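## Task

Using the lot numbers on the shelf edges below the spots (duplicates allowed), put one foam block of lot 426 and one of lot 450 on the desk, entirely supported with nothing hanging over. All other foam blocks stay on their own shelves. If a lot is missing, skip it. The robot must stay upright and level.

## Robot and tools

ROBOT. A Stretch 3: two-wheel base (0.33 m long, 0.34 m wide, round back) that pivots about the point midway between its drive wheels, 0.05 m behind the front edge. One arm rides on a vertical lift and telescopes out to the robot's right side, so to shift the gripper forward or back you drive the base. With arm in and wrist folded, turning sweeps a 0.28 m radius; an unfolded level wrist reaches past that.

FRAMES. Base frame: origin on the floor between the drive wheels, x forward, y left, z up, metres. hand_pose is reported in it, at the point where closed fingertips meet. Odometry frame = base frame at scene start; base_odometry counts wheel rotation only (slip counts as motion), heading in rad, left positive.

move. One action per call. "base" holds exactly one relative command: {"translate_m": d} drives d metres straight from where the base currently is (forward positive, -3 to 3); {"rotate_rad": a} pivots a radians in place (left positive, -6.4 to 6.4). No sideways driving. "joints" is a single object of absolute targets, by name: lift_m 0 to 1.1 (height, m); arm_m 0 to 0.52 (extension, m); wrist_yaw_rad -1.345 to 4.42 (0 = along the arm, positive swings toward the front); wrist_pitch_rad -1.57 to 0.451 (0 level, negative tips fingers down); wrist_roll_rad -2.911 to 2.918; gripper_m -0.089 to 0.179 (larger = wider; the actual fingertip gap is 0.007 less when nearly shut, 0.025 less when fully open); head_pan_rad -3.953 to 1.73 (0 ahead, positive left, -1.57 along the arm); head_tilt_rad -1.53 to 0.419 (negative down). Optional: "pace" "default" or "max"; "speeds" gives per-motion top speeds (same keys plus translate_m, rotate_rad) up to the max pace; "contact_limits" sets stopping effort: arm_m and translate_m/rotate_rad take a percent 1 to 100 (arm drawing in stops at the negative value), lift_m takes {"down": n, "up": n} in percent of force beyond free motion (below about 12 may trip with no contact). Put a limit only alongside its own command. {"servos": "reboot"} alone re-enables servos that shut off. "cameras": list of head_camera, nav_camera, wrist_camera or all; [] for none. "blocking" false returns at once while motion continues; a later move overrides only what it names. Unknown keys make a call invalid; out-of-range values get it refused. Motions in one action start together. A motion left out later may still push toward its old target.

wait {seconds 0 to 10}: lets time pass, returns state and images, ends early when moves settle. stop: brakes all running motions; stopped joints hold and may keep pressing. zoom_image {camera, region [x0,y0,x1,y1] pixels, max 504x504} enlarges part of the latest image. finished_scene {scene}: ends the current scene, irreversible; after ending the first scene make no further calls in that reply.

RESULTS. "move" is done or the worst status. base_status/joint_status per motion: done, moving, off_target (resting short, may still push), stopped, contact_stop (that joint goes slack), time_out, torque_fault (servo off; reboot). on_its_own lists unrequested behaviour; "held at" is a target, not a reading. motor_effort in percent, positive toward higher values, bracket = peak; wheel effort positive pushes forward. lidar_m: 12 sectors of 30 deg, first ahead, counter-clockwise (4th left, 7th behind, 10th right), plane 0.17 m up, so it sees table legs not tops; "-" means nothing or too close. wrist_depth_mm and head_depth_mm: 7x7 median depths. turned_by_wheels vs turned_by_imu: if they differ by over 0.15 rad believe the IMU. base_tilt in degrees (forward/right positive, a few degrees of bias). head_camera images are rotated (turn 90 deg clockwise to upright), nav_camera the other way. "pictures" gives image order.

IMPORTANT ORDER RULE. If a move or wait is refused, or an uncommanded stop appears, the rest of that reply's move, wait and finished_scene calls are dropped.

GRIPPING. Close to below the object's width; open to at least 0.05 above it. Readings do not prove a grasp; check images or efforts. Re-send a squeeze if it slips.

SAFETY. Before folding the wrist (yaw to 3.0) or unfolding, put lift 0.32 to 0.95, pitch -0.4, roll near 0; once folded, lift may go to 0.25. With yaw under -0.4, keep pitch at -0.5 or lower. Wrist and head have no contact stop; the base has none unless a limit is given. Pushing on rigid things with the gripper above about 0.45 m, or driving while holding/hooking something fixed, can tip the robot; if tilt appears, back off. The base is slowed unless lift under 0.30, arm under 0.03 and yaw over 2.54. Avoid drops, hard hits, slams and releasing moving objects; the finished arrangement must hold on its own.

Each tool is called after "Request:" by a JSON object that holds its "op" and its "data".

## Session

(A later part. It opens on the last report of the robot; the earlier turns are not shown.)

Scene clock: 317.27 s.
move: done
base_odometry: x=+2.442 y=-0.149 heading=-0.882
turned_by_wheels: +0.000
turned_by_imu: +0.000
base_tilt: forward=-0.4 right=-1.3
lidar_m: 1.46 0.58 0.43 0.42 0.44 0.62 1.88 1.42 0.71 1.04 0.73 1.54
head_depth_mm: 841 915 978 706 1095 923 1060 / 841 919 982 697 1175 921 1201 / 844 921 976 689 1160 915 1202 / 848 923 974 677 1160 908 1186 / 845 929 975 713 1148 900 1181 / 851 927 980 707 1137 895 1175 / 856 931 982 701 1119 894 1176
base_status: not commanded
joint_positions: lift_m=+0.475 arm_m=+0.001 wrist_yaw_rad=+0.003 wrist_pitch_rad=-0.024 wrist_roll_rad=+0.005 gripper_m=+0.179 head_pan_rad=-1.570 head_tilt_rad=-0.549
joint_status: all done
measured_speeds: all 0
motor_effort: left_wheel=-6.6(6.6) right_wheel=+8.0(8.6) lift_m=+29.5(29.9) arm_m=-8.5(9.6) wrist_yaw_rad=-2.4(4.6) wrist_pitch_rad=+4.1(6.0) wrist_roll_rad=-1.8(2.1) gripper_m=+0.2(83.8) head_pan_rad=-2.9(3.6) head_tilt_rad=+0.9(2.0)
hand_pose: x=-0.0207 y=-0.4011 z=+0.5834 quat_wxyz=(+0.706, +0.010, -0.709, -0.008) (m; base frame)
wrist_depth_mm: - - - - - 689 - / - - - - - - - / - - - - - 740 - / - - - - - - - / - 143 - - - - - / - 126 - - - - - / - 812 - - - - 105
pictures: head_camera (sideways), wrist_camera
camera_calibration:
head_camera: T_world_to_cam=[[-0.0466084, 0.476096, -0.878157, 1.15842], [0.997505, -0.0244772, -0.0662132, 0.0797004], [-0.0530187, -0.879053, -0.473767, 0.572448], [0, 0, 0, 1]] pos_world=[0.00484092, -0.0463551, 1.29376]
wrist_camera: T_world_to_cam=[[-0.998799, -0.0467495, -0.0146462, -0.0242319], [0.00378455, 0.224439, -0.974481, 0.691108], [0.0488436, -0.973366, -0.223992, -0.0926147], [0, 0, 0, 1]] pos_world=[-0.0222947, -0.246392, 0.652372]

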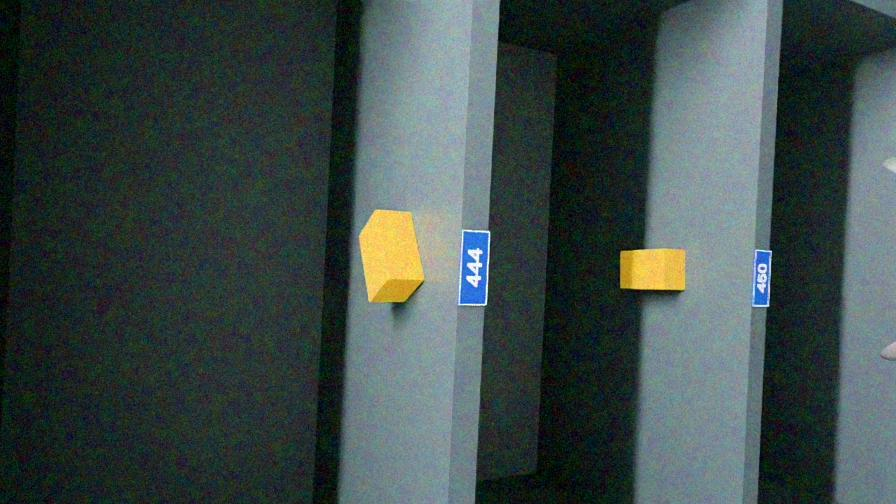

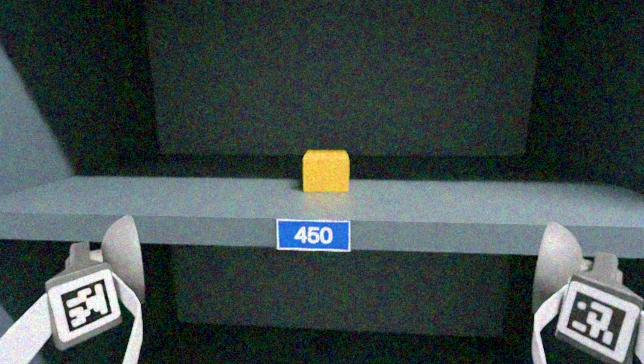

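Request:
{"op": "move", "data": {"base": {"translate_m": 0.02}, "pace": "max", "cameras": []}}

Request:
{"op": "move", "data": {"joints": {"arm_m": 0.345}, "contact_limits": {"arm_m": 32}, "cameras": ["wrist_camera"]}}

Scene clock: 329.77 s.
move: done
base_odometry: x=+2.454 y=-0.164 heading=-0.882
turned_by_wheels: +0.000
turned_by_imu: +0.000
base_tilt: forward=-0.3 right=-1.2
lidar_m: 1.46 0.58 0.43 0.42 0.44 0.62 1.88 1.43 0.72 1.03 0.72 1.52
head_depth_mm: 842 916 976 706 1112 927 1115 / 846 916 982 697 1170 917 1203 / 843 923 974 689 1159 913 1197 / 846 925 971 680 1151 909 1197 / 850 925 975 714 1149 905 1180 / 851 930 977 706 1137 898 1179 / 855 927 980 699 1086 918 1153
base_status: done
joint_positions: lift_m=+0.475 arm_m=+0.001 wrist_yaw_rad=+0.003 wrist_pitch_rad=-0.024 wrist_roll_rad=+0.005 gripper_m=+0.179 head_pan_rad=-1.570 head_tilt_rad=-0.549
joint_status: not commanded
measured_speeds: all 0
motor_effort: left_wheel=+0.0(7.4) right_wheel=+8.2(13.1) lift_m=+27.7(29.6) arm_m=-7.9(8.4) wrist_yaw_rad=-2.2(3.8) wrist_pitch_rad=+4.0(4.1) wrist_roll_rad=-1.8(2.0) gripper_m=+0.6(1.1) head_pan_rad=-2.8(3.3) head_tilt_rad=-2.7(2.7)
hand_pose: x=-0.0208 y=-0.4011 z=+0.5835 quat_wxyz=(+0.706, +0.010, -0.709, -0.008) (m; base frame)
wrist_depth_mm: - - - - - - - / - - - - - - - / - - - - - - - / - - - - - - - / - 143 - - - - - / - 126 - - - - - / - 813 - - - - 105
pictures: none
No camera images: "cameras" was empty.

Scene clock: 333.50 s.
move: done
base_odometry: x=+2.454 y=-0.164 heading=-0.882
turned_by_wheels: +0.000
turned_by_imu: +0.000
base_tilt: forward=-0.2 right=-1.4
lidar_m: 1.46 0.58 0.43 0.42 0.44 0.62 1.88 1.43 0.72 1.04 0.72 1.52
head_depth_mm: 842 918 979 704 1114 923 1113 / 844 917 979 697 1177 919 1201 / 844 918 974 689 1166 912 630 / 845 925 972 680 1154 784 1104 / 847 927 976 715 1149 903 1184 / 851 927 977 709 1144 896 1181 / 855 930 983 699 1092 919 1148
base_status: not commanded
joint_positions: lift_m=+0.475 arm_m=+0.345 wrist_yaw_rad=+0.003 wrist_pitch_rad=-0.023 wrist_roll_rad=+0.005 gripper_m=+0.179 head_pan_rad=-1.570 head_tilt_rad=-0.549
joint_status: all done
measured_speeds: all 0
motor_effort: left_wheel=+0.0(0.7) right_wheel=+7.8(9.1) lift_m=+23.7(28.0) arm_m=+12.4(15.1) wrist_yaw_rad=-2.2(4.3) wrist_pitch_rad=+3.8(4.1) wrist_roll_rad=-1.8(2.1) gripper_m=+0.3(1.1) head_pan_rad=-2.3(3.4) head_tilt_rad=-3.4(5.1)
contact_limits: arm_m 32 (drawing in: default 31, maximum 55; extending or still: default 39, maximum 69)
hand_pose: x=-0.0208 y=-0.7456 z=+0.5836 quat_wxyz=(+0.706, +0.009, -0.709, -0.008) (m; base frame)
wrist_depth_mm: - - - - - 401 395 / - - - - - - - / - - - - - - - / - - - - - - - / 298 147 294 - 292 293 292 / - 144 229 149 205 214 226 / 163 171 171 126 127 178 107
pictures: wrist_camera
camera_calibration:
wrist_camera: T_world_to_cam=[[-0.998809, -0.0465706, -0.0145553, -0.0402846], [0.00378579, 0.223443, -0.97471, 0.768062], [0.0486451, -0.973604, -0.223001, -0.428611], [0, 0, 0, 1]] pos_world=[-0.0222945, -0.590792, 0.652471]

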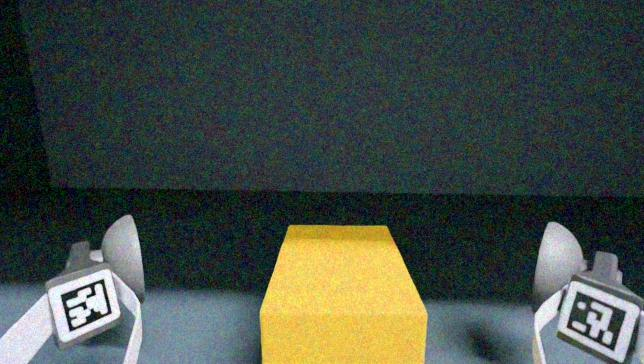

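Request:
{"op": "move", "data": {"joints": {"gripper_m": 0.025}, "cameras": ["wrist_camera"]}}

Request:
{"op": "move", "data": {"joints": {"lift_m": 0.53}, "cameras": ["wrist_camera"]}}

Request:
{"op": "move", "data": {"joints": {"arm_m": 0.0}, "cameras": ["wrist_camera"]}}

Request:
{"op": "move", "data": {"base": {"translate_m": 0.82}, "pace": "max", "cameras": ["nav_camera"]}}

Scene clock: 361.87 s.
move: done
base_odometry: x=+2.454 y=-0.164 heading=-0.882
turned_by_wheels: +0.000
turned_by_imu: +0.000
base_tilt: forward=-0.3 right=-1.3
lidar_m: 1.47 0.58 0.43 0.42 0.44 0.62 1.88 1.42 0.72 1.04 0.72 1.51
head_depth_mm: 843 916 977 705 1105 924 1104 / 842 916 982 695 1173 914 1202 / 844 921 967 687 1156 911 647 / 846 921 972 680 1156 785 1113 / 850 927 975 712 1142 902 1190 / 853 927 982 705 1135 899 1173 / 850 931 979 696 1091 917 1145
base_status: not commanded
joint_positions: lift_m=+0.475 arm_m=+0.345 wrist_yaw_rad=+0.002 wrist_pitch_rad=-0.023 wrist_roll_rad=+0.005 gripper_m=+0.026 head_pan_rad=-1.570 head_tilt_rad=-0.550
joint_status: all done
measured_speeds: all 0
motor_effort: left_wheel=-0.1(0.7) right_wheel=+8.6(9.0) lift_m=+25.2(26.1) arm_m=+2.9(7.2) wrist_yaw_rad=-3.0(4.0) wrist_pitch_rad=+3.9(4.0) wrist_roll_rad=-1.8(2.0) gripper_m=-12.2(82.5) head_pan_rad=-2.8(3.2) head_tilt_rad=-4.8(6.0)
contact_limits: arm_m 32 (drawing in: default 31, maximum 55; extending or still: default 39, maximum 69)
hand_pose: x=-0.0208 y=-0.7456 z=+0.5836 quat_wxyz=(+0.706, +0.009, -0.709, -0.008) (m; base frame)
wrist_depth_mm: - - - - - 402 395 / - - - - - - - / - - - - - - - / - - - - - - - / 296 295 155 - 150 291 291 / 229 229 128 149 127 227 226 / 179 171 164 127 127 178 177
pictures: wrist_camera
camera_calibration:
wrist_camera: T_world_to_cam=[[-0.998818, -0.0463543, -0.0146099, -0.040221], [0.00388726, 0.223447, -0.974708, 0.768066], [0.0484464, -0.973613, -0.223003, -0.428615], [0, 0, 0, 1]] pos_world=[-0.0223943, -0.590792, 0.652471]

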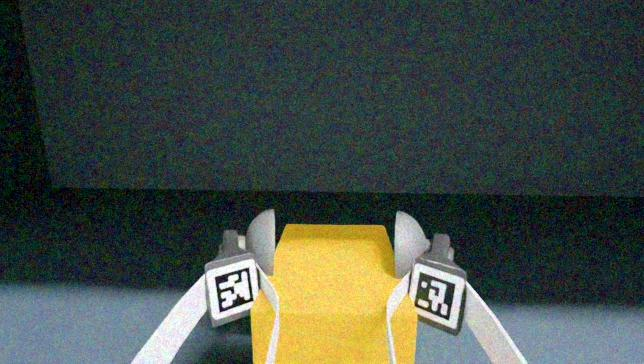

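Scene clock: 363.20 s.
move: done
base_odometry: x=+2.454 y=-0.164 heading=-0.882
turned_by_wheels: +0.000
turned_by_imu: +0.000
base_tilt: forward=-0.3 right=-1.3
lidar_m: 1.46 0.58 0.43 0.42 0.44 0.62 1.88 1.43 0.72 1.04 0.72 1.52
head_depth_mm: 839 916 977 703 1108 925 1106 / 842 919 983 693 1174 917 1202 / 844 917 972 687 1161 862 590 / 844 926 972 678 1154 726 1161 / 848 926 976 713 1142 902 1185 / 853 927 974 708 1140 896 1177 / 852 929 980 696 1088 916 1151
base_status: not commanded
joint_positions: lift_m=+0.530 arm_m=+0.345 wrist_yaw_rad=+0.002 wrist_pitch_rad=-0.023 wrist_roll_rad=+0.005 gripper_m=+0.026 head_pan_rad=-1.570 head_tilt_rad=-0.550
joint_status: all done
measured_speeds: all 0
motor_effort: left_wheel=-0.1(0.5) right_wheel=+7.7(8.8) lift_m=+29.2(32.9) arm_m=+0.1(3.2) wrist_yaw_rad=-1.4(4.0) wrist_pitch_rad=+3.8(4.0) wrist_roll_rad=-1.9(2.0) gripper_m=-11.7(12.4) head_pan_rad=-2.8(3.1) head_tilt_rad=-5.1(5.6)
contact_limits: arm_m 32 (drawing in: default 31, maximum 55; extending or still: default 39, maximum 69)
hand_pose: x=-0.0208 y=-0.7456 z=+0.6386 quat_wxyz=(+0.706, +0.009, -0.709, -0.008) (m; base frame)
wrist_depth_mm: - - - - - 399 396 / - - - - - - - / - - - - - - - / - - - - - - - / - - 153 - 148 - - / 302 - 128 149 127 300 314 / 262 240 239 127 126 260 260
pictures: wrist_camera
camera_calibration:
wrist_camera: T_world_to_cam=[[-0.998818, -0.0463543, -0.0146099, -0.0394174], [0.00388726, 0.223447, -0.974708, 0.821675], [0.0484464, -0.973613, -0.223003, -0.41635], [0, 0, 0, 1]] pos_world=[-0.0223943, -0.590792, 0.707471]

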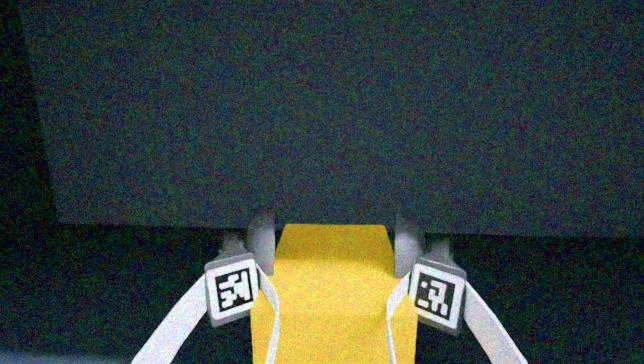

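Scene clock: 366.93 s.
move: done
base_odometry: x=+2.454 y=-0.164 heading=-0.882
turned_by_wheels: +0.000
turned_by_imu: +0.000
base_tilt: forward=-0.4 right=-1.2
lidar_m: 1.46 0.58 0.43 0.42 0.44 0.62 1.88 1.43 0.72 1.04 0.72 1.52
head_depth_mm: 841 913 976 705 1111 921 1108 / 843 918 981 695 1174 919 1202 / 847 919 973 689 1162 912 1198 / 845 924 976 681 1157 907 651 / 846 925 978 713 1140 897 1188 / 850 929 979 707 1140 898 1178 / 854 934 986 698 1090 919 1147
base_status: not commanded
joint_positions: lift_m=+0.530 arm_m=+0.001 wrist_yaw_rad=+0.002 wrist_pitch_rad=-0.023 wrist_roll_rad=+0.005 gripper_m=+0.026 head_pan_rad=-1.570 head_tilt_rad=-0.550
joint_status: all done
measured_speeds: all 0
motor_effort: left_wheel=-0.1(0.6) right_wheel=+8.5(9.1) lift_m=+24.1(30.2) arm_m=-11.7(13.9) wrist_yaw_rad=-2.8(4.3) wrist_pitch_rad=+4.0(4.0) wrist_roll_rad=-1.7(2.0) gripper_m=-12.2(12.5) head_pan_rad=-2.6(3.1) head_tilt_rad=-4.7(5.8)
hand_pose: x=-0.0208 y=-0.4012 z=+0.6386 quat_wxyz=(+0.706, +0.009, -0.709, -0.008) (m; base frame)
wrist_depth_mm: - - - - - - - / - - - - - - - / - - - - - - - / - - - - - - - / - - 153 - 148 - - / - - 128 149 127 - - / - - - 127 125 - -
pictures: wrist_camera
camera_calibration:
wrist_camera: T_world_to_cam=[[-0.998818, -0.0463543, -0.0146099, -0.0234484], [0.00388726, 0.223447, -0.974708, 0.744698], [0.0484464, -0.973613, -0.223003, -0.0809399], [0, 0, 0, 1]] pos_world=[-0.0223943, -0.246292, 0.707471]

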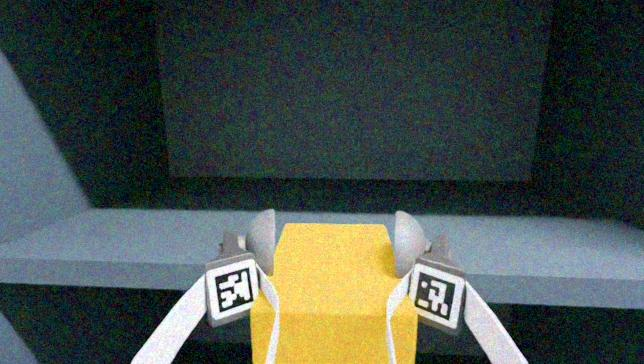

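Scene clock: 376.10 s.
move: done
base_odometry: x=+2.975 y=-0.797 heading=-0.882
turned_by_wheels: +0.000
turned_by_imu: +0.000
base_tilt: forward=-0.3 right=-1.1
lidar_m: 0.66 0.54 0.41 0.40 0.41 0.58 1.76 1.37 0.71 2.32 0.91 0.69
head_depth_mm: 2748 2999 2781 1037 1009 985 1023 / 2789 3036 3245 2738 1970 1428 1247 / 2781 3002 3296 2704 1958 1552 1270 / 2768 3043 3287 2664 1954 1535 648 / 2777 3020 3347 2646 1943 1523 1246 / 2471 2556 2643 2483 1921 1519 1246 / 1733 1774 1815 1849 1775 1514 1243
base_status: done
joint_positions: lift_m=+0.530 arm_m=+0.001 wrist_yaw_rad=+0.002 wrist_pitch_rad=-0.023 wrist_roll_rad=+0.005 gripper_m=+0.026 head_pan_rad=-1.570 head_tilt_rad=-0.550
joint_status: not commanded
measured_speeds: all 0
motor_effort: left_wheel=+4.6(9.4) right_wheel=+3.8(14.0) lift_m=+27.8(30.5) arm_m=-0.6(12.0) wrist_yaw_rad=-2.5(4.6) wrist_pitch_rad=+3.8(4.0) wrist_roll_rad=-1.7(2.1) gripper_m=-12.3(12.7) head_pan_rad=-2.2(3.0) head_tilt_rad=-3.6(5.1)
hand_pose: x=-0.0208 y=-0.4012 z=+0.6386 quat_wxyz=(+0.706, +0.009, -0.709, -0.008) (m; base frame)
wrist_depth_mm: - - - - - - - / - - - - - - - / - - - - - - - / - - - - - - - / - - 160 - 168 - - / - - 128 148 127 - - / - 105 131 127 126 - -
pictures: nav_camera (sideways)
camera_calibration:
nav_camera: T_world_to_cam=[[0.0173804, -0.50002, 0.86584, -1.08367], [-0.999791, -0.0180414, 0.00965036, 0.0437562], [0.0107956, -0.865826, -0.500228, 0.604207], [0, 0, 0, 1]] pos_world=[0.0560588, -0.0179258, 1.2401]

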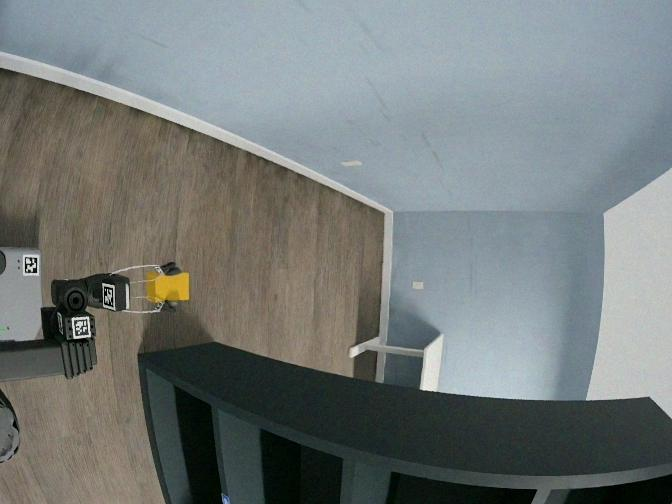

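Request:
{"op": "move", "data": {"base": {"rotate_rad": 1.571}, "pace": "max", "cameras": []}}

Request:
{"op": "move", "data": {"base": {"translate_m": -1.34}, "pace": "max", "cameras": []}}

Request:
{"op": "move", "data": {"base": {"rotate_rad": -1.0}, "pace": "max", "cameras": ["nav_camera"]}}

Request:
{"op": "move", "data": {"base": {"translate_m": -1.335}, "joints": {"lift_m": 0.76}, "pace": "max", "cameras": []}}

Request:
{"op": "move", "data": {"base": {"rotate_rad": -0.57}, "pace": "max", "cameras": ["wrist_camera","head_camera","nav_camera"]}}

Scene clock: 390.80 s.
move: done
base_odometry: x=+2.975 y=-0.797 heading=+0.688
turned_by_wheels: +1.571
turned_by_imu: +1.545
base_tilt: forward=-0.3 right=-1.3
lidar_m: 0.39 0.41 0.57 1.65 1.49 0.71 2.45 0.92 0.69 0.67 0.55 0.41
head_depth_mm: 528 575 634 703 790 904 1050 / 528 574 633 702 795 907 1055 / 530 577 635 705 792 908 1034 / 530 578 635 706 797 907 650 / 530 578 636 706 795 910 1034 / 531 578 638 707 797 913 1062 / 532 579 637 709 799 914 1065
base_status: done
joint_positions: lift_m=+0.530 arm_m=+0.001 wrist_yaw_rad=+0.002 wrist_pitch_rad=-0.023 wrist_roll_rad=+0.005 gripper_m=+0.026 head_pan_rad=-1.570 head_tilt_rad=-0.550
joint_status: not commanded
measured_speeds: all 0
motor_effort: left_wheel=-8.8(13.2) right_wheel=+8.4(12.6) lift_m=+23.8(26.4) arm_m=-0.8(4.5) wrist_yaw_rad=-1.9(4.2) wrist_pitch_rad=+3.8(4.0) wrist_roll_rad=-2.0(2.0) gripper_m=-12.1(12.5) head_pan_rad=-2.3(2.9) head_tilt_rad=-3.5(4.7)
hand_pose: x=-0.0209 y=-0.4012 z=+0.6386 quat_wxyz=(+0.706, +0.009, -0.709, -0.008) (m; base frame)
wrist_depth_mm: - - - - - - - / - - - - - - - / - - - - - - - / - - - - - - - / 459 - 153 - 148 - - / 460 - 128 149 127 - - / 466 - - 127 125 - -
pictures: none
No camera images: "cameras" was empty.

Scene clock: 405.20 s.
move: time_out
base_odometry: x=+1.940 y=-1.648 heading=+0.688
turned_by_wheels: +0.000
turned_by_imu: -0.001
base_tilt: forward=-0.3 right=-1.2
lidar_m: 1.72 0.52 0.46 1.08 2.50 1.73 2.02 0.90 0.66 0.64 0.67 0.93
head_depth_mm: 509 556 610 677 762 872 1012 / 510 554 610 679 764 872 1016 / 510 556 610 679 763 879 993 / 510 557 611 680 766 876 649 / 511 558 612 682 769 881 996 / 513 558 614 683 767 878 1025 / 512 558 614 683 770 876 1025
base_status: translate_m time_out (by the wheels' count: -1.3401 of -1.3400)
joint_positions: lift_m=+0.530 arm_m=+0.001 wrist_yaw_rad=+0.002 wrist_pitch_rad=-0.023 wrist_roll_rad=+0.005 gripper_m=+0.026 head_pan_rad=-1.570 head_tilt_rad=-0.550
joint_status: not commanded
measured_speeds: all 0
motor_effort: left_wheel=-1.0(14.4) right_wheel=-0.9(11.6) lift_m=+28.9(30.1) arm_m=-11.2(12.9) wrist_yaw_rad=-4.0(4.3) wrist_pitch_rad=+3.9(4.0) wrist_roll_rad=-1.7(2.2) gripper_m=-12.2(12.6) head_pan_rad=-1.5(2.6) head_tilt_rad=-2.2(4.3)
hand_pose: x=-0.0209 y=-0.4012 z=+0.6386 quat_wxyz=(+0.706, +0.009, -0.709, -0.008) (m; base frame)
wrist_depth_mm: - - - - - - - / - - - - - - - / - - - - - - - / - - - - - - - / - - 153 - 147 - - / - - 128 149 127 - - / - - - 127 125 - 422
pictures: none
No camera images: "cameras" was empty.

not run: a stop that you did not command came earlier in this reply.

not run: a stop that you did not command came earlier in this reply.

not run: a stop that you did not command came earlier in this reply.

Request:
{"op": "move", "data": {"base": {"rotate_rad": -1.0}, "pace": "max", "cameras": []}}

Request:
{"op": "move", "data": {"base": {"translate_m": -1.31}, "joints": {"lift_m": 0.76}, "pace": "max", "cameras": []}}

Request:
{"op": "move", "data": {"base": {"rotate_rad": -0.57}, "pace": "max", "cameras": ["wrist_camera","head_camera","nav_camera"]}}

Scene clock: 415.13 s.
move: done
base_odometry: x=+1.940 y=-1.648 heading=-0.312
turned_by_wheels: -1.000
turned_by_imu: -0.985
base_tilt: forward=-0.3 right=-1.4
lidar_m: 0.68 0.99 1.72 0.50 0.48 1.42 2.50 1.74 1.97 0.85 0.65 0.64
head_depth_mm: 1628 1794 1949 2101 1993 1557 1281 / 1321 1526 1797 2142 1983 1554 1281 / 1093 1217 1390 1629 1829 1546 1268 / 935 1026 1146 1293 1479 1505 649 / 816 889 970 1074 1202 1355 1255 / 724 776 843 922 1009 1133 1192 / 650 694 744 805 873 956 1058
base_status: done
joint_positions: lift_m=+0.530 arm_m=+0.001 wrist_yaw_rad=+0.002 wrist_pitch_rad=-0.023 wrist_roll_rad=+0.005 gripper_m=+0.026 head_pan_rad=-1.570 head_tilt_rad=-0.550
joint_status: not commanded
measured_speeds: all 0
motor_effort: left_wheel=+7.7(12.1) right_wheel=-10.3(13.9) lift_m=+27.7(29.3) arm_m=-11.3(12.8) wrist_yaw_rad=-2.0(4.1) wrist_pitch_rad=+3.8(4.0) wrist_roll_rad=-1.7(2.1) gripper_m=-11.7(12.6) head_pan_rad=-2.1(2.1) head_tilt_rad=-1.6(2.6)
hand_pose: x=-0.0209 y=-0.4012 z=+0.6386 quat_wxyz=(+0.706, +0.009, -0.709, -0.008) (m; base frame)
wrist_depth_mm: - - - - - - - / - - - - - - - / - - - - - - - / - - - - - - - / - - 153 169 168 - - / 464 - 128 149 127 - - / 457 96 - 127 126 - -
pictures: none
No camera images: "cameras" was empty.

Scene clock: 429.20 s.
move: done
base_odometry: x=+0.693 y=-1.247 heading=-0.311
turned_by_wheels: +0.000
turned_by_imu: -0.001
base_tilt: forward=-0.4 right=-1.2
lidar_m: 1.82 1.01 0.99 1.05 1.54 2.56 1.20 0.74 0.82 0.89 1.75 1.72
head_depth_mm: 1076 1153 1238 1240 895 702 1251 / 1149 1218 1328 1227 890 717 1278 / 1206 1303 1422 1489 879 736 1216 / 1287 1412 1521 1681 872 514 332 / 1376 1505 1661 1844 1857 1489 1258 / 1484 1644 1815 2045 1908 1513 1259 / 1606 1789 1961 2137 1911 1506 1248
base_status: done
joint_positions: lift_m=+0.760 arm_m=+0.001 wrist_yaw_rad=+0.002 wrist_pitch_rad=-0.023 wrist_roll_rad=+0.005 gripper_m=+0.026 head_pan_rad=-1.570 head_tilt_rad=-0.550
joint_status: all done
measured_speeds: all 0
motor_effort: left_wheel=+0.0(9.9) right_wheel=-11.0(15.1) lift_m=+24.8(32.5) arm_m=-2.0(12.1) wrist_yaw_rad=-2.1(4.5) wrist_pitch_rad=+3.9(4.0) wrist_roll_rad=-1.5(2.2) gripper_m=-12.4(12.7) head_pan_rad=-1.3(2.3) head_tilt_rad=-0.7(2.6)
hand_pose: x=-0.0209 y=-0.4012 z=+0.8687 quat_wxyz=(+0.706, +0.009, -0.709, -0.008) (m; base frame)
wrist_depth_mm: - - - - - - - / - - - - - - - / - - - - - - - / - - - - - - - / - - - - 148 - - / - - 128 148 127 - - / - - 131 127 125 - -
pictures: none
No camera images: "cameras" was empty.

Scene clock: 431.07 s.
move: done
base_odometry: x=+0.693 y=-1.247 heading=-0.881
turned_by_wheels: -0.570
turned_by_imu: -0.560
base_tilt: forward=-0.3 right=-1.1
lidar_m: 1.72 1.80 1.02 0.99 1.04 1.45 2.56 1.20 0.73 0.83 0.89 1.76
head_depth_mm: 1053 1150 1262 1241 893 720 1245 / 1057 1154 1262 1228 884 718 1251 / 1060 1152 1260 1215 881 712 1212 / 1062 1162 1286 1208 872 516 332 / 1066 1163 1275 1192 867 726 1261 / 1065 1170 1281 1183 860 723 1249 / 1075 1168 1286 1173 858 743 1254
base_status: done
joint_positions: lift_m=+0.760 arm_m=+0.001 wrist_yaw_rad=+0.002 wrist_pitch_rad=-0.023 wrist_roll_rad=+0.005 gripper_m=+0.026 head_pan_rad=-1.570 head_tilt_rad=-0.550
joint_status: not commanded
measured_speeds: all 0
motor_effort: left_wheel=+7.3(12.3) right_wheel=-8.8(13.8) lift_m=+25.1(25.4) arm_m=-2.7(2.8) wrist_yaw_rad=-2.7(3.7) wrist_pitch_rad=+3.8(4.0) wrist_roll_rad=-1.8(2.1) gripper_m=-12.0(12.3) head_pan_rad=-1.5(2.0) head_tilt_rad=-1.4(1.4)
hand_pose: x=-0.0209 y=-0.4012 z=+0.8687 quat_wxyz=(+0.706, +0.009, -0.709, -0.008) (m; base frame)
wrist_depth_mm: - - - - - - - / - - - - - - - / - - - - - - - / - - - - - - - / - - 153 - 147 - - / - - 128 149 128 - - / - - - 127 125 - -
pictures: head_camera (sideways), nav_camera (sideways), wrist_camera
camera_calibration:
head_camera: T_world_to_cam=[[-0.0467079, 0.476882, -0.877725, 1.15776], [0.997501, -0.0243674, -0.0663208, 0.0798409], [-0.0530151, -0.878629, -0.474552, 0.573527], [0, 0, 0, 1]] pos_world=[0.00484062, -0.0462514, 1.29366]
nav_camera: T_world_to_cam=[[0.0173804, -0.50002, 0.86584, -1.08367], [-0.999791, -0.0180414, 0.00965036, 0.0437562], [0.0107956, -0.865826, -0.500228, 0.604207], [0, 0, 0, 1]] pos_world=[0.0560588, -0.0179258, 1.2401]
wrist_camera: T_world_to_cam=[[-0.998833, -0.0460599, -0.0145401, -0.0200809], [0.00389079, 0.22333, -0.974735, 0.968877], [0.0481434, -0.973654, -0.22289, -0.0297721], [0, 0, 0, 1]] pos_world=[-0.0223938, -0.246292, 0.937471]

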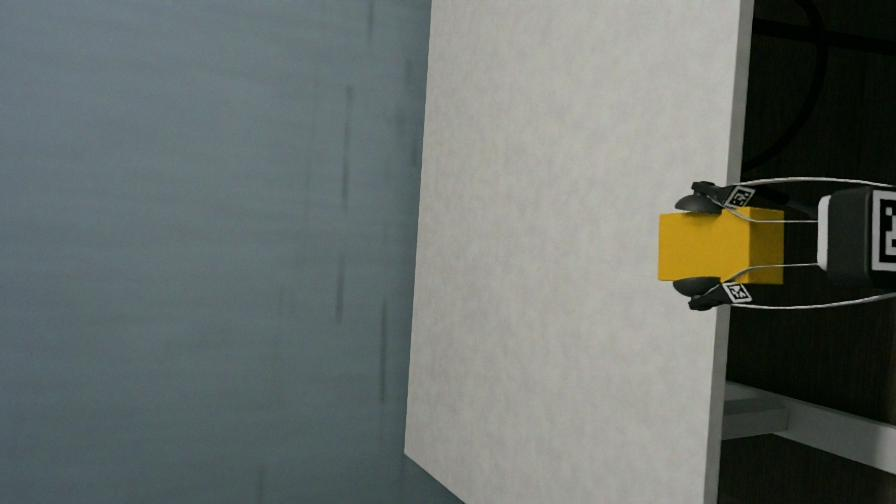

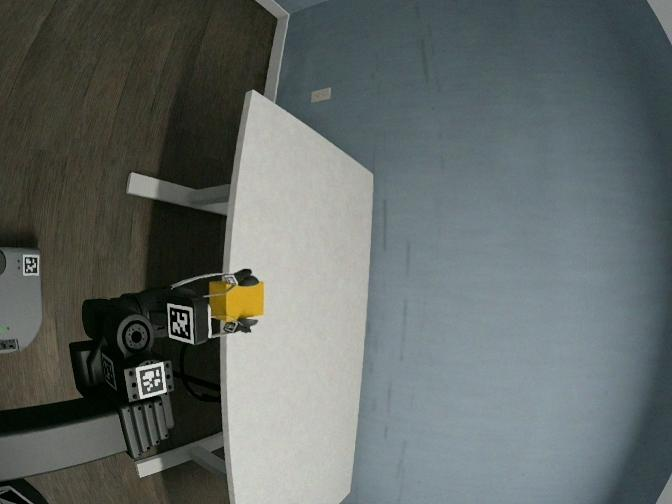

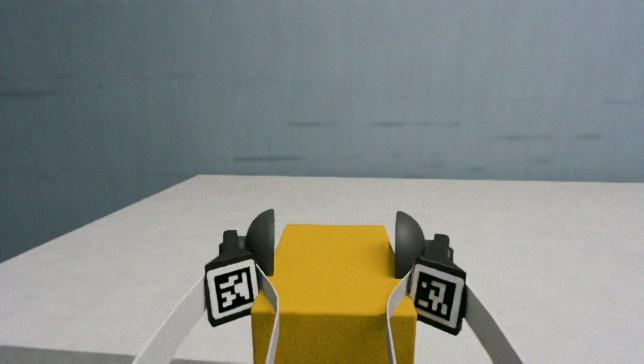

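Request:
{"op": "move", "data": {"joints": {"arm_m": 0.25, "lift_m": 0.69}, "cameras": []}}

Request:
{"op": "move", "data": {"joints": {"lift_m": 0.653}, "speeds": {"lift_m": 0.03}, "cameras": ["wrist_camera"]}}

Scene clock: 439.70 s.
move: done
base_odometry: x=+0.693 y=-1.247 heading=-0.881
turned_by_wheels: +0.000
turned_by_imu: +0.000
base_tilt: forward=-0.3 right=-1.3
lidar_m: 1.71 1.80 1.02 0.99 1.04 1.46 2.56 1.21 0.73 0.82 0.89 1.77
head_depth_mm: 1056 1148 1268 1242 893 722 1220 / 1057 1151 1261 1228 890 675 387 / 1061 1161 1268 1211 878 481 1215 / 1059 1154 1277 1207 763 506 1232 / 1064 1162 1271 1195 865 726 1263 / 1065 1166 1281 1177 860 723 1249 / 1068 1167 1282 1166 859 744 1247
base_status: not commanded
joint_positions: lift_m=+0.690 arm_m=+0.250 wrist_yaw_rad=+0.002 wrist_pitch_rad=-0.023 wrist_roll_rad=+0.005 gripper_m=+0.026 head_pan_rad=-1.570 head_tilt_rad=-0.550
joint_status: all done
measured_speeds: all 0
motor_effort: left_wheel=+7.3(7.7) right_wheel=-8.6(9.9) lift_m=+24.5(27.6) arm_m=+13.1(15.3) wrist_yaw_rad=-2.1(3.7) wrist_pitch_rad=+3.8(4.0) wrist_roll_rad=-1.6(2.1) gripper_m=-12.1(12.8) head_pan_rad=-1.2(1.8) head_tilt_rad=-0.6(1.1)
hand_pose: x=-0.0209 y=-0.6506 z=+0.7987 quat_wxyz=(+0.706, +0.009, -0.709, -0.008) (m; base frame)
wrist_depth_mm: - - - - - - - / - - - - - - - / - - - - - - - / - - - - - - - / - - 153 - 148 - - / - - 128 149 127 - - / - - - 126 125 - -
pictures: none
No camera images: "cameras" was empty.

Scene clock: 441.37 s.
move: done
base_odometry: x=+0.693 y=-1.247 heading=-0.881
turned_by_wheels: +0.000
turned_by_imu: +0.000
base_tilt: forward=-0.4 right=-1.3
lidar_m: 1.71 1.80 1.02 0.99 1.04 1.45 2.56 1.21 0.73 0.83 0.89 1.77
head_depth_mm: 1056 1152 1261 1245 899 721 1253 / 1057 1155 1267 1235 885 697 433 / 1061 1156 1265 1217 879 524 504 / 1060 1157 1277 1204 802 580 1198 / 1071 1160 1277 1198 868 723 1259 / 1068 1164 1285 1177 859 719 1253 / 1071 1166 1295 1172 853 739 1246
base_status: not commanded
joint_positions: lift_m=+0.653 arm_m=+0.250 wrist_yaw_rad=+0.002 wrist_pitch_rad=+0.008 wrist_roll_rad=+0.005 gripper_m=+0.026 head_pan_rad=-1.570 head_tilt_rad=-0.550
joint_status: all done
measured_speeds: all 0
motor_effort: left_wheel=+7.1(7.6) right_wheel=-8.5(9.6) lift_m=+20.8(26.4) arm_m=+12.6(13.2) wrist_yaw_rad=-2.3(3.5) wrist_pitch_rad=-2.0(3.9) wrist_roll_rad=-1.6(2.0) gripper_m=-11.6(12.4) head_pan_rad=-0.9(1.6) head_tilt_rad=+0.5(0.9)
hand_pose: x=-0.0209 y=-0.6514 z=+0.7696 quat_wxyz=(+0.706, -0.002, -0.708, +0.003) (m; base frame)
wrist_depth_mm: - - - - - - - / - - - - - - - / - - - - - - - / - - - - - - - / - - 152 - 148 - - / - - 128 148 127 - - / - - - 125 124 - -
pictures: wrist_camera
camera_calibration:
wrist_camera: T_world_to_cam=[[-0.998834, -0.0465638, -0.0127171, -0.0347903], [0.00348824, 0.193141, -0.981165, 0.913511], [0.0481429, -0.980065, -0.192754, -0.322845], [0, 0, 0, 1]] pos_world=[-0.0223936, -0.494465, 0.833633]

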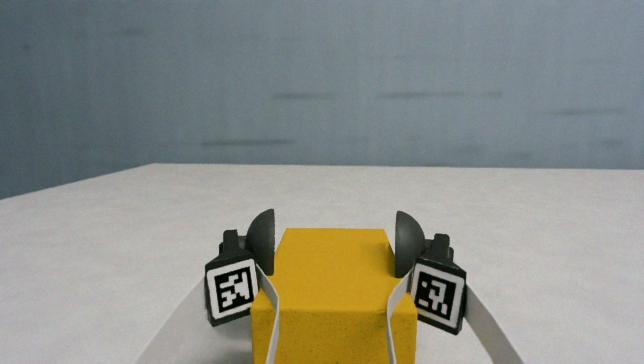

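Contact (pitch deflected). Release and retract.

Request:
{"op": "move", "data": {"joints": {"gripper_m": 0.179}, "cameras": []}}

Request:
{"op": "move", "data": {"joints": {"arm_m": 0.0, "head_pan_rad": -2.0}, "cameras": ["wrist_camera","nav_camera"]}}

Scene clock: 448.90 s.
move: done
base_odometry: x=+0.693 y=-1.247 heading=-0.881
turned_by_wheels: +0.000
turned_by_imu: +0.000
base_tilt: forward=-0.3 right=-1.2
lidar_m: 1.71 1.79 1.02 0.99 1.04 1.46 2.56 1.20 0.73 0.82 0.89 1.76
head_depth_mm: 1059 1152 1263 1245 893 720 1248 / 1057 1149 1262 1234 886 698 433 / 1054 1153 1267 1214 880 525 505 / 1060 1157 1271 1203 843 581 1201 / 1063 1161 1284 1192 866 727 1258 / 1066 1170 1284 1179 861 721 1253 / 1073 1168 1283 1165 853 743 1251
base_status: not commanded
joint_positions: lift_m=+0.653 arm_m=+0.250 wrist_yaw_rad=+0.002 wrist_pitch_rad=-0.014 wrist_roll_rad=+0.005 gripper_m=+0.179 head_pan_rad=-1.570 head_tilt_rad=-0.550
joint_status: all done
measured_speeds: all 0
motor_effort: left_wheel=+6.9(7.6) right_wheel=-7.8(9.6) lift_m=+27.7(27.9) arm_m=+7.6(9.8) wrist_yaw_rad=-2.4(3.4) wrist_pitch_rad=+2.1(2.2) wrist_roll_rad=-1.6(1.9) gripper_m=+0.6(83.9) head_pan_rad=-0.8(1.8) head_tilt_rad=+0.1(0.9)
hand_pose: x=-0.0210 y=-0.6508 z=+0.7640 quat_wxyz=(+0.706, +0.006, -0.708, -0.005) (m; base frame)
wrist_depth_mm: - - - - - - - / - - - - - - - / - - - - - - - / - - - - - - - / - 142 - 166 - - - / - 126 - 128 127 - - / - - - 126 126 - 105
pictures: none
No camera images: "cameras" was empty.

Scene clock: 451.97 s.
move: done
base_odometry: x=+0.693 y=-1.247 heading=-0.881
turned_by_wheels: +0.000
turned_by_imu: +0.000
base_tilt: forward=-0.2 right=-1.3
lidar_m: 1.71 1.80 1.02 0.99 1.04 1.45 2.56 1.20 0.73 0.82 0.89 1.76
head_depth_mm: 1323 1470 1643 1244 895 1510 1280 / 1265 1394 1547 1232 885 1499 1272 / 1214 1321 1474 1223 881 1407 1274 / 1161 1261 1393 1202 876 1076 1228 / 1113 1211 1333 1190 867 730 1227 / 1066 1158 1270 1180 859 700 1244 / 1028 1115 1212 1166 853 677 1243
base_status: not commanded
joint_positions: lift_m=+0.653 arm_m=+0.001 wrist_yaw_rad=+0.002 wrist_pitch_rad=-0.015 wrist_roll_rad=+0.005 gripper_m=+0.179 head_pan_rad=-2.001 head_tilt_rad=-0.550
joint_status: all done
measured_speeds: all 0
motor_effort: left_wheel=+7.0(7.4) right_wheel=-7.8(9.2) lift_m=+28.3(29.7) arm_m=-12.1(14.2) wrist_yaw_rad=-2.4(3.3) wrist_pitch_rad=+2.4(2.4) wrist_roll_rad=-1.6(1.8) gripper_m=+0.4(1.2) head_pan_rad=+3.4(4.9) head_tilt_rad=+0.6(1.6)
hand_pose: x=-0.0210 y=-0.4014 z=+0.7638 quat_wxyz=(+0.706, +0.006, -0.708, -0.005) (m; base frame)
wrist_depth_mm: - - - - - - - / - - - - - - - / - - - - - - - / - - - - - - - / - 142 - - - - - / - 140 - - - - - / - - - - - - 105
pictures: nav_camera (sideways), wrist_camera
camera_calibration:
nav_camera: T_world_to_cam=[[-0.193071, -0.461598, 0.865824, -1.08236], [-0.91591, 0.401267, 0.00968881, 0.0431511], [-0.351899, -0.791146, -0.500255, 0.606462], [0, 0, 0, 1]] pos_world=[0.0439641, -0.0371299, 1.2401]
wrist_camera: T_world_to_cam=[[-0.998863, -0.0456757, -0.0136484, -0.0222562], [0.0034972, 0.21532, -0.976537, 0.864898], [0.0475427, -0.975475, -0.214916, -0.0602148], [0, 0, 0, 1]] pos_world=[-0.0223928, -0.245985, 0.83136]

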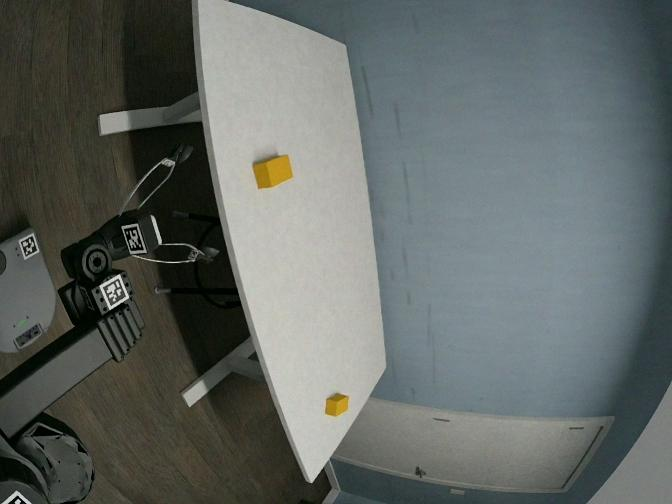

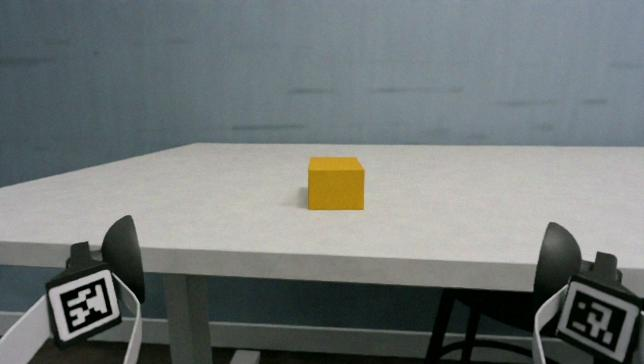

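Request:
{"op": "finished_scene", "data": {"scene": 3}}

The scene is finished: the task was done.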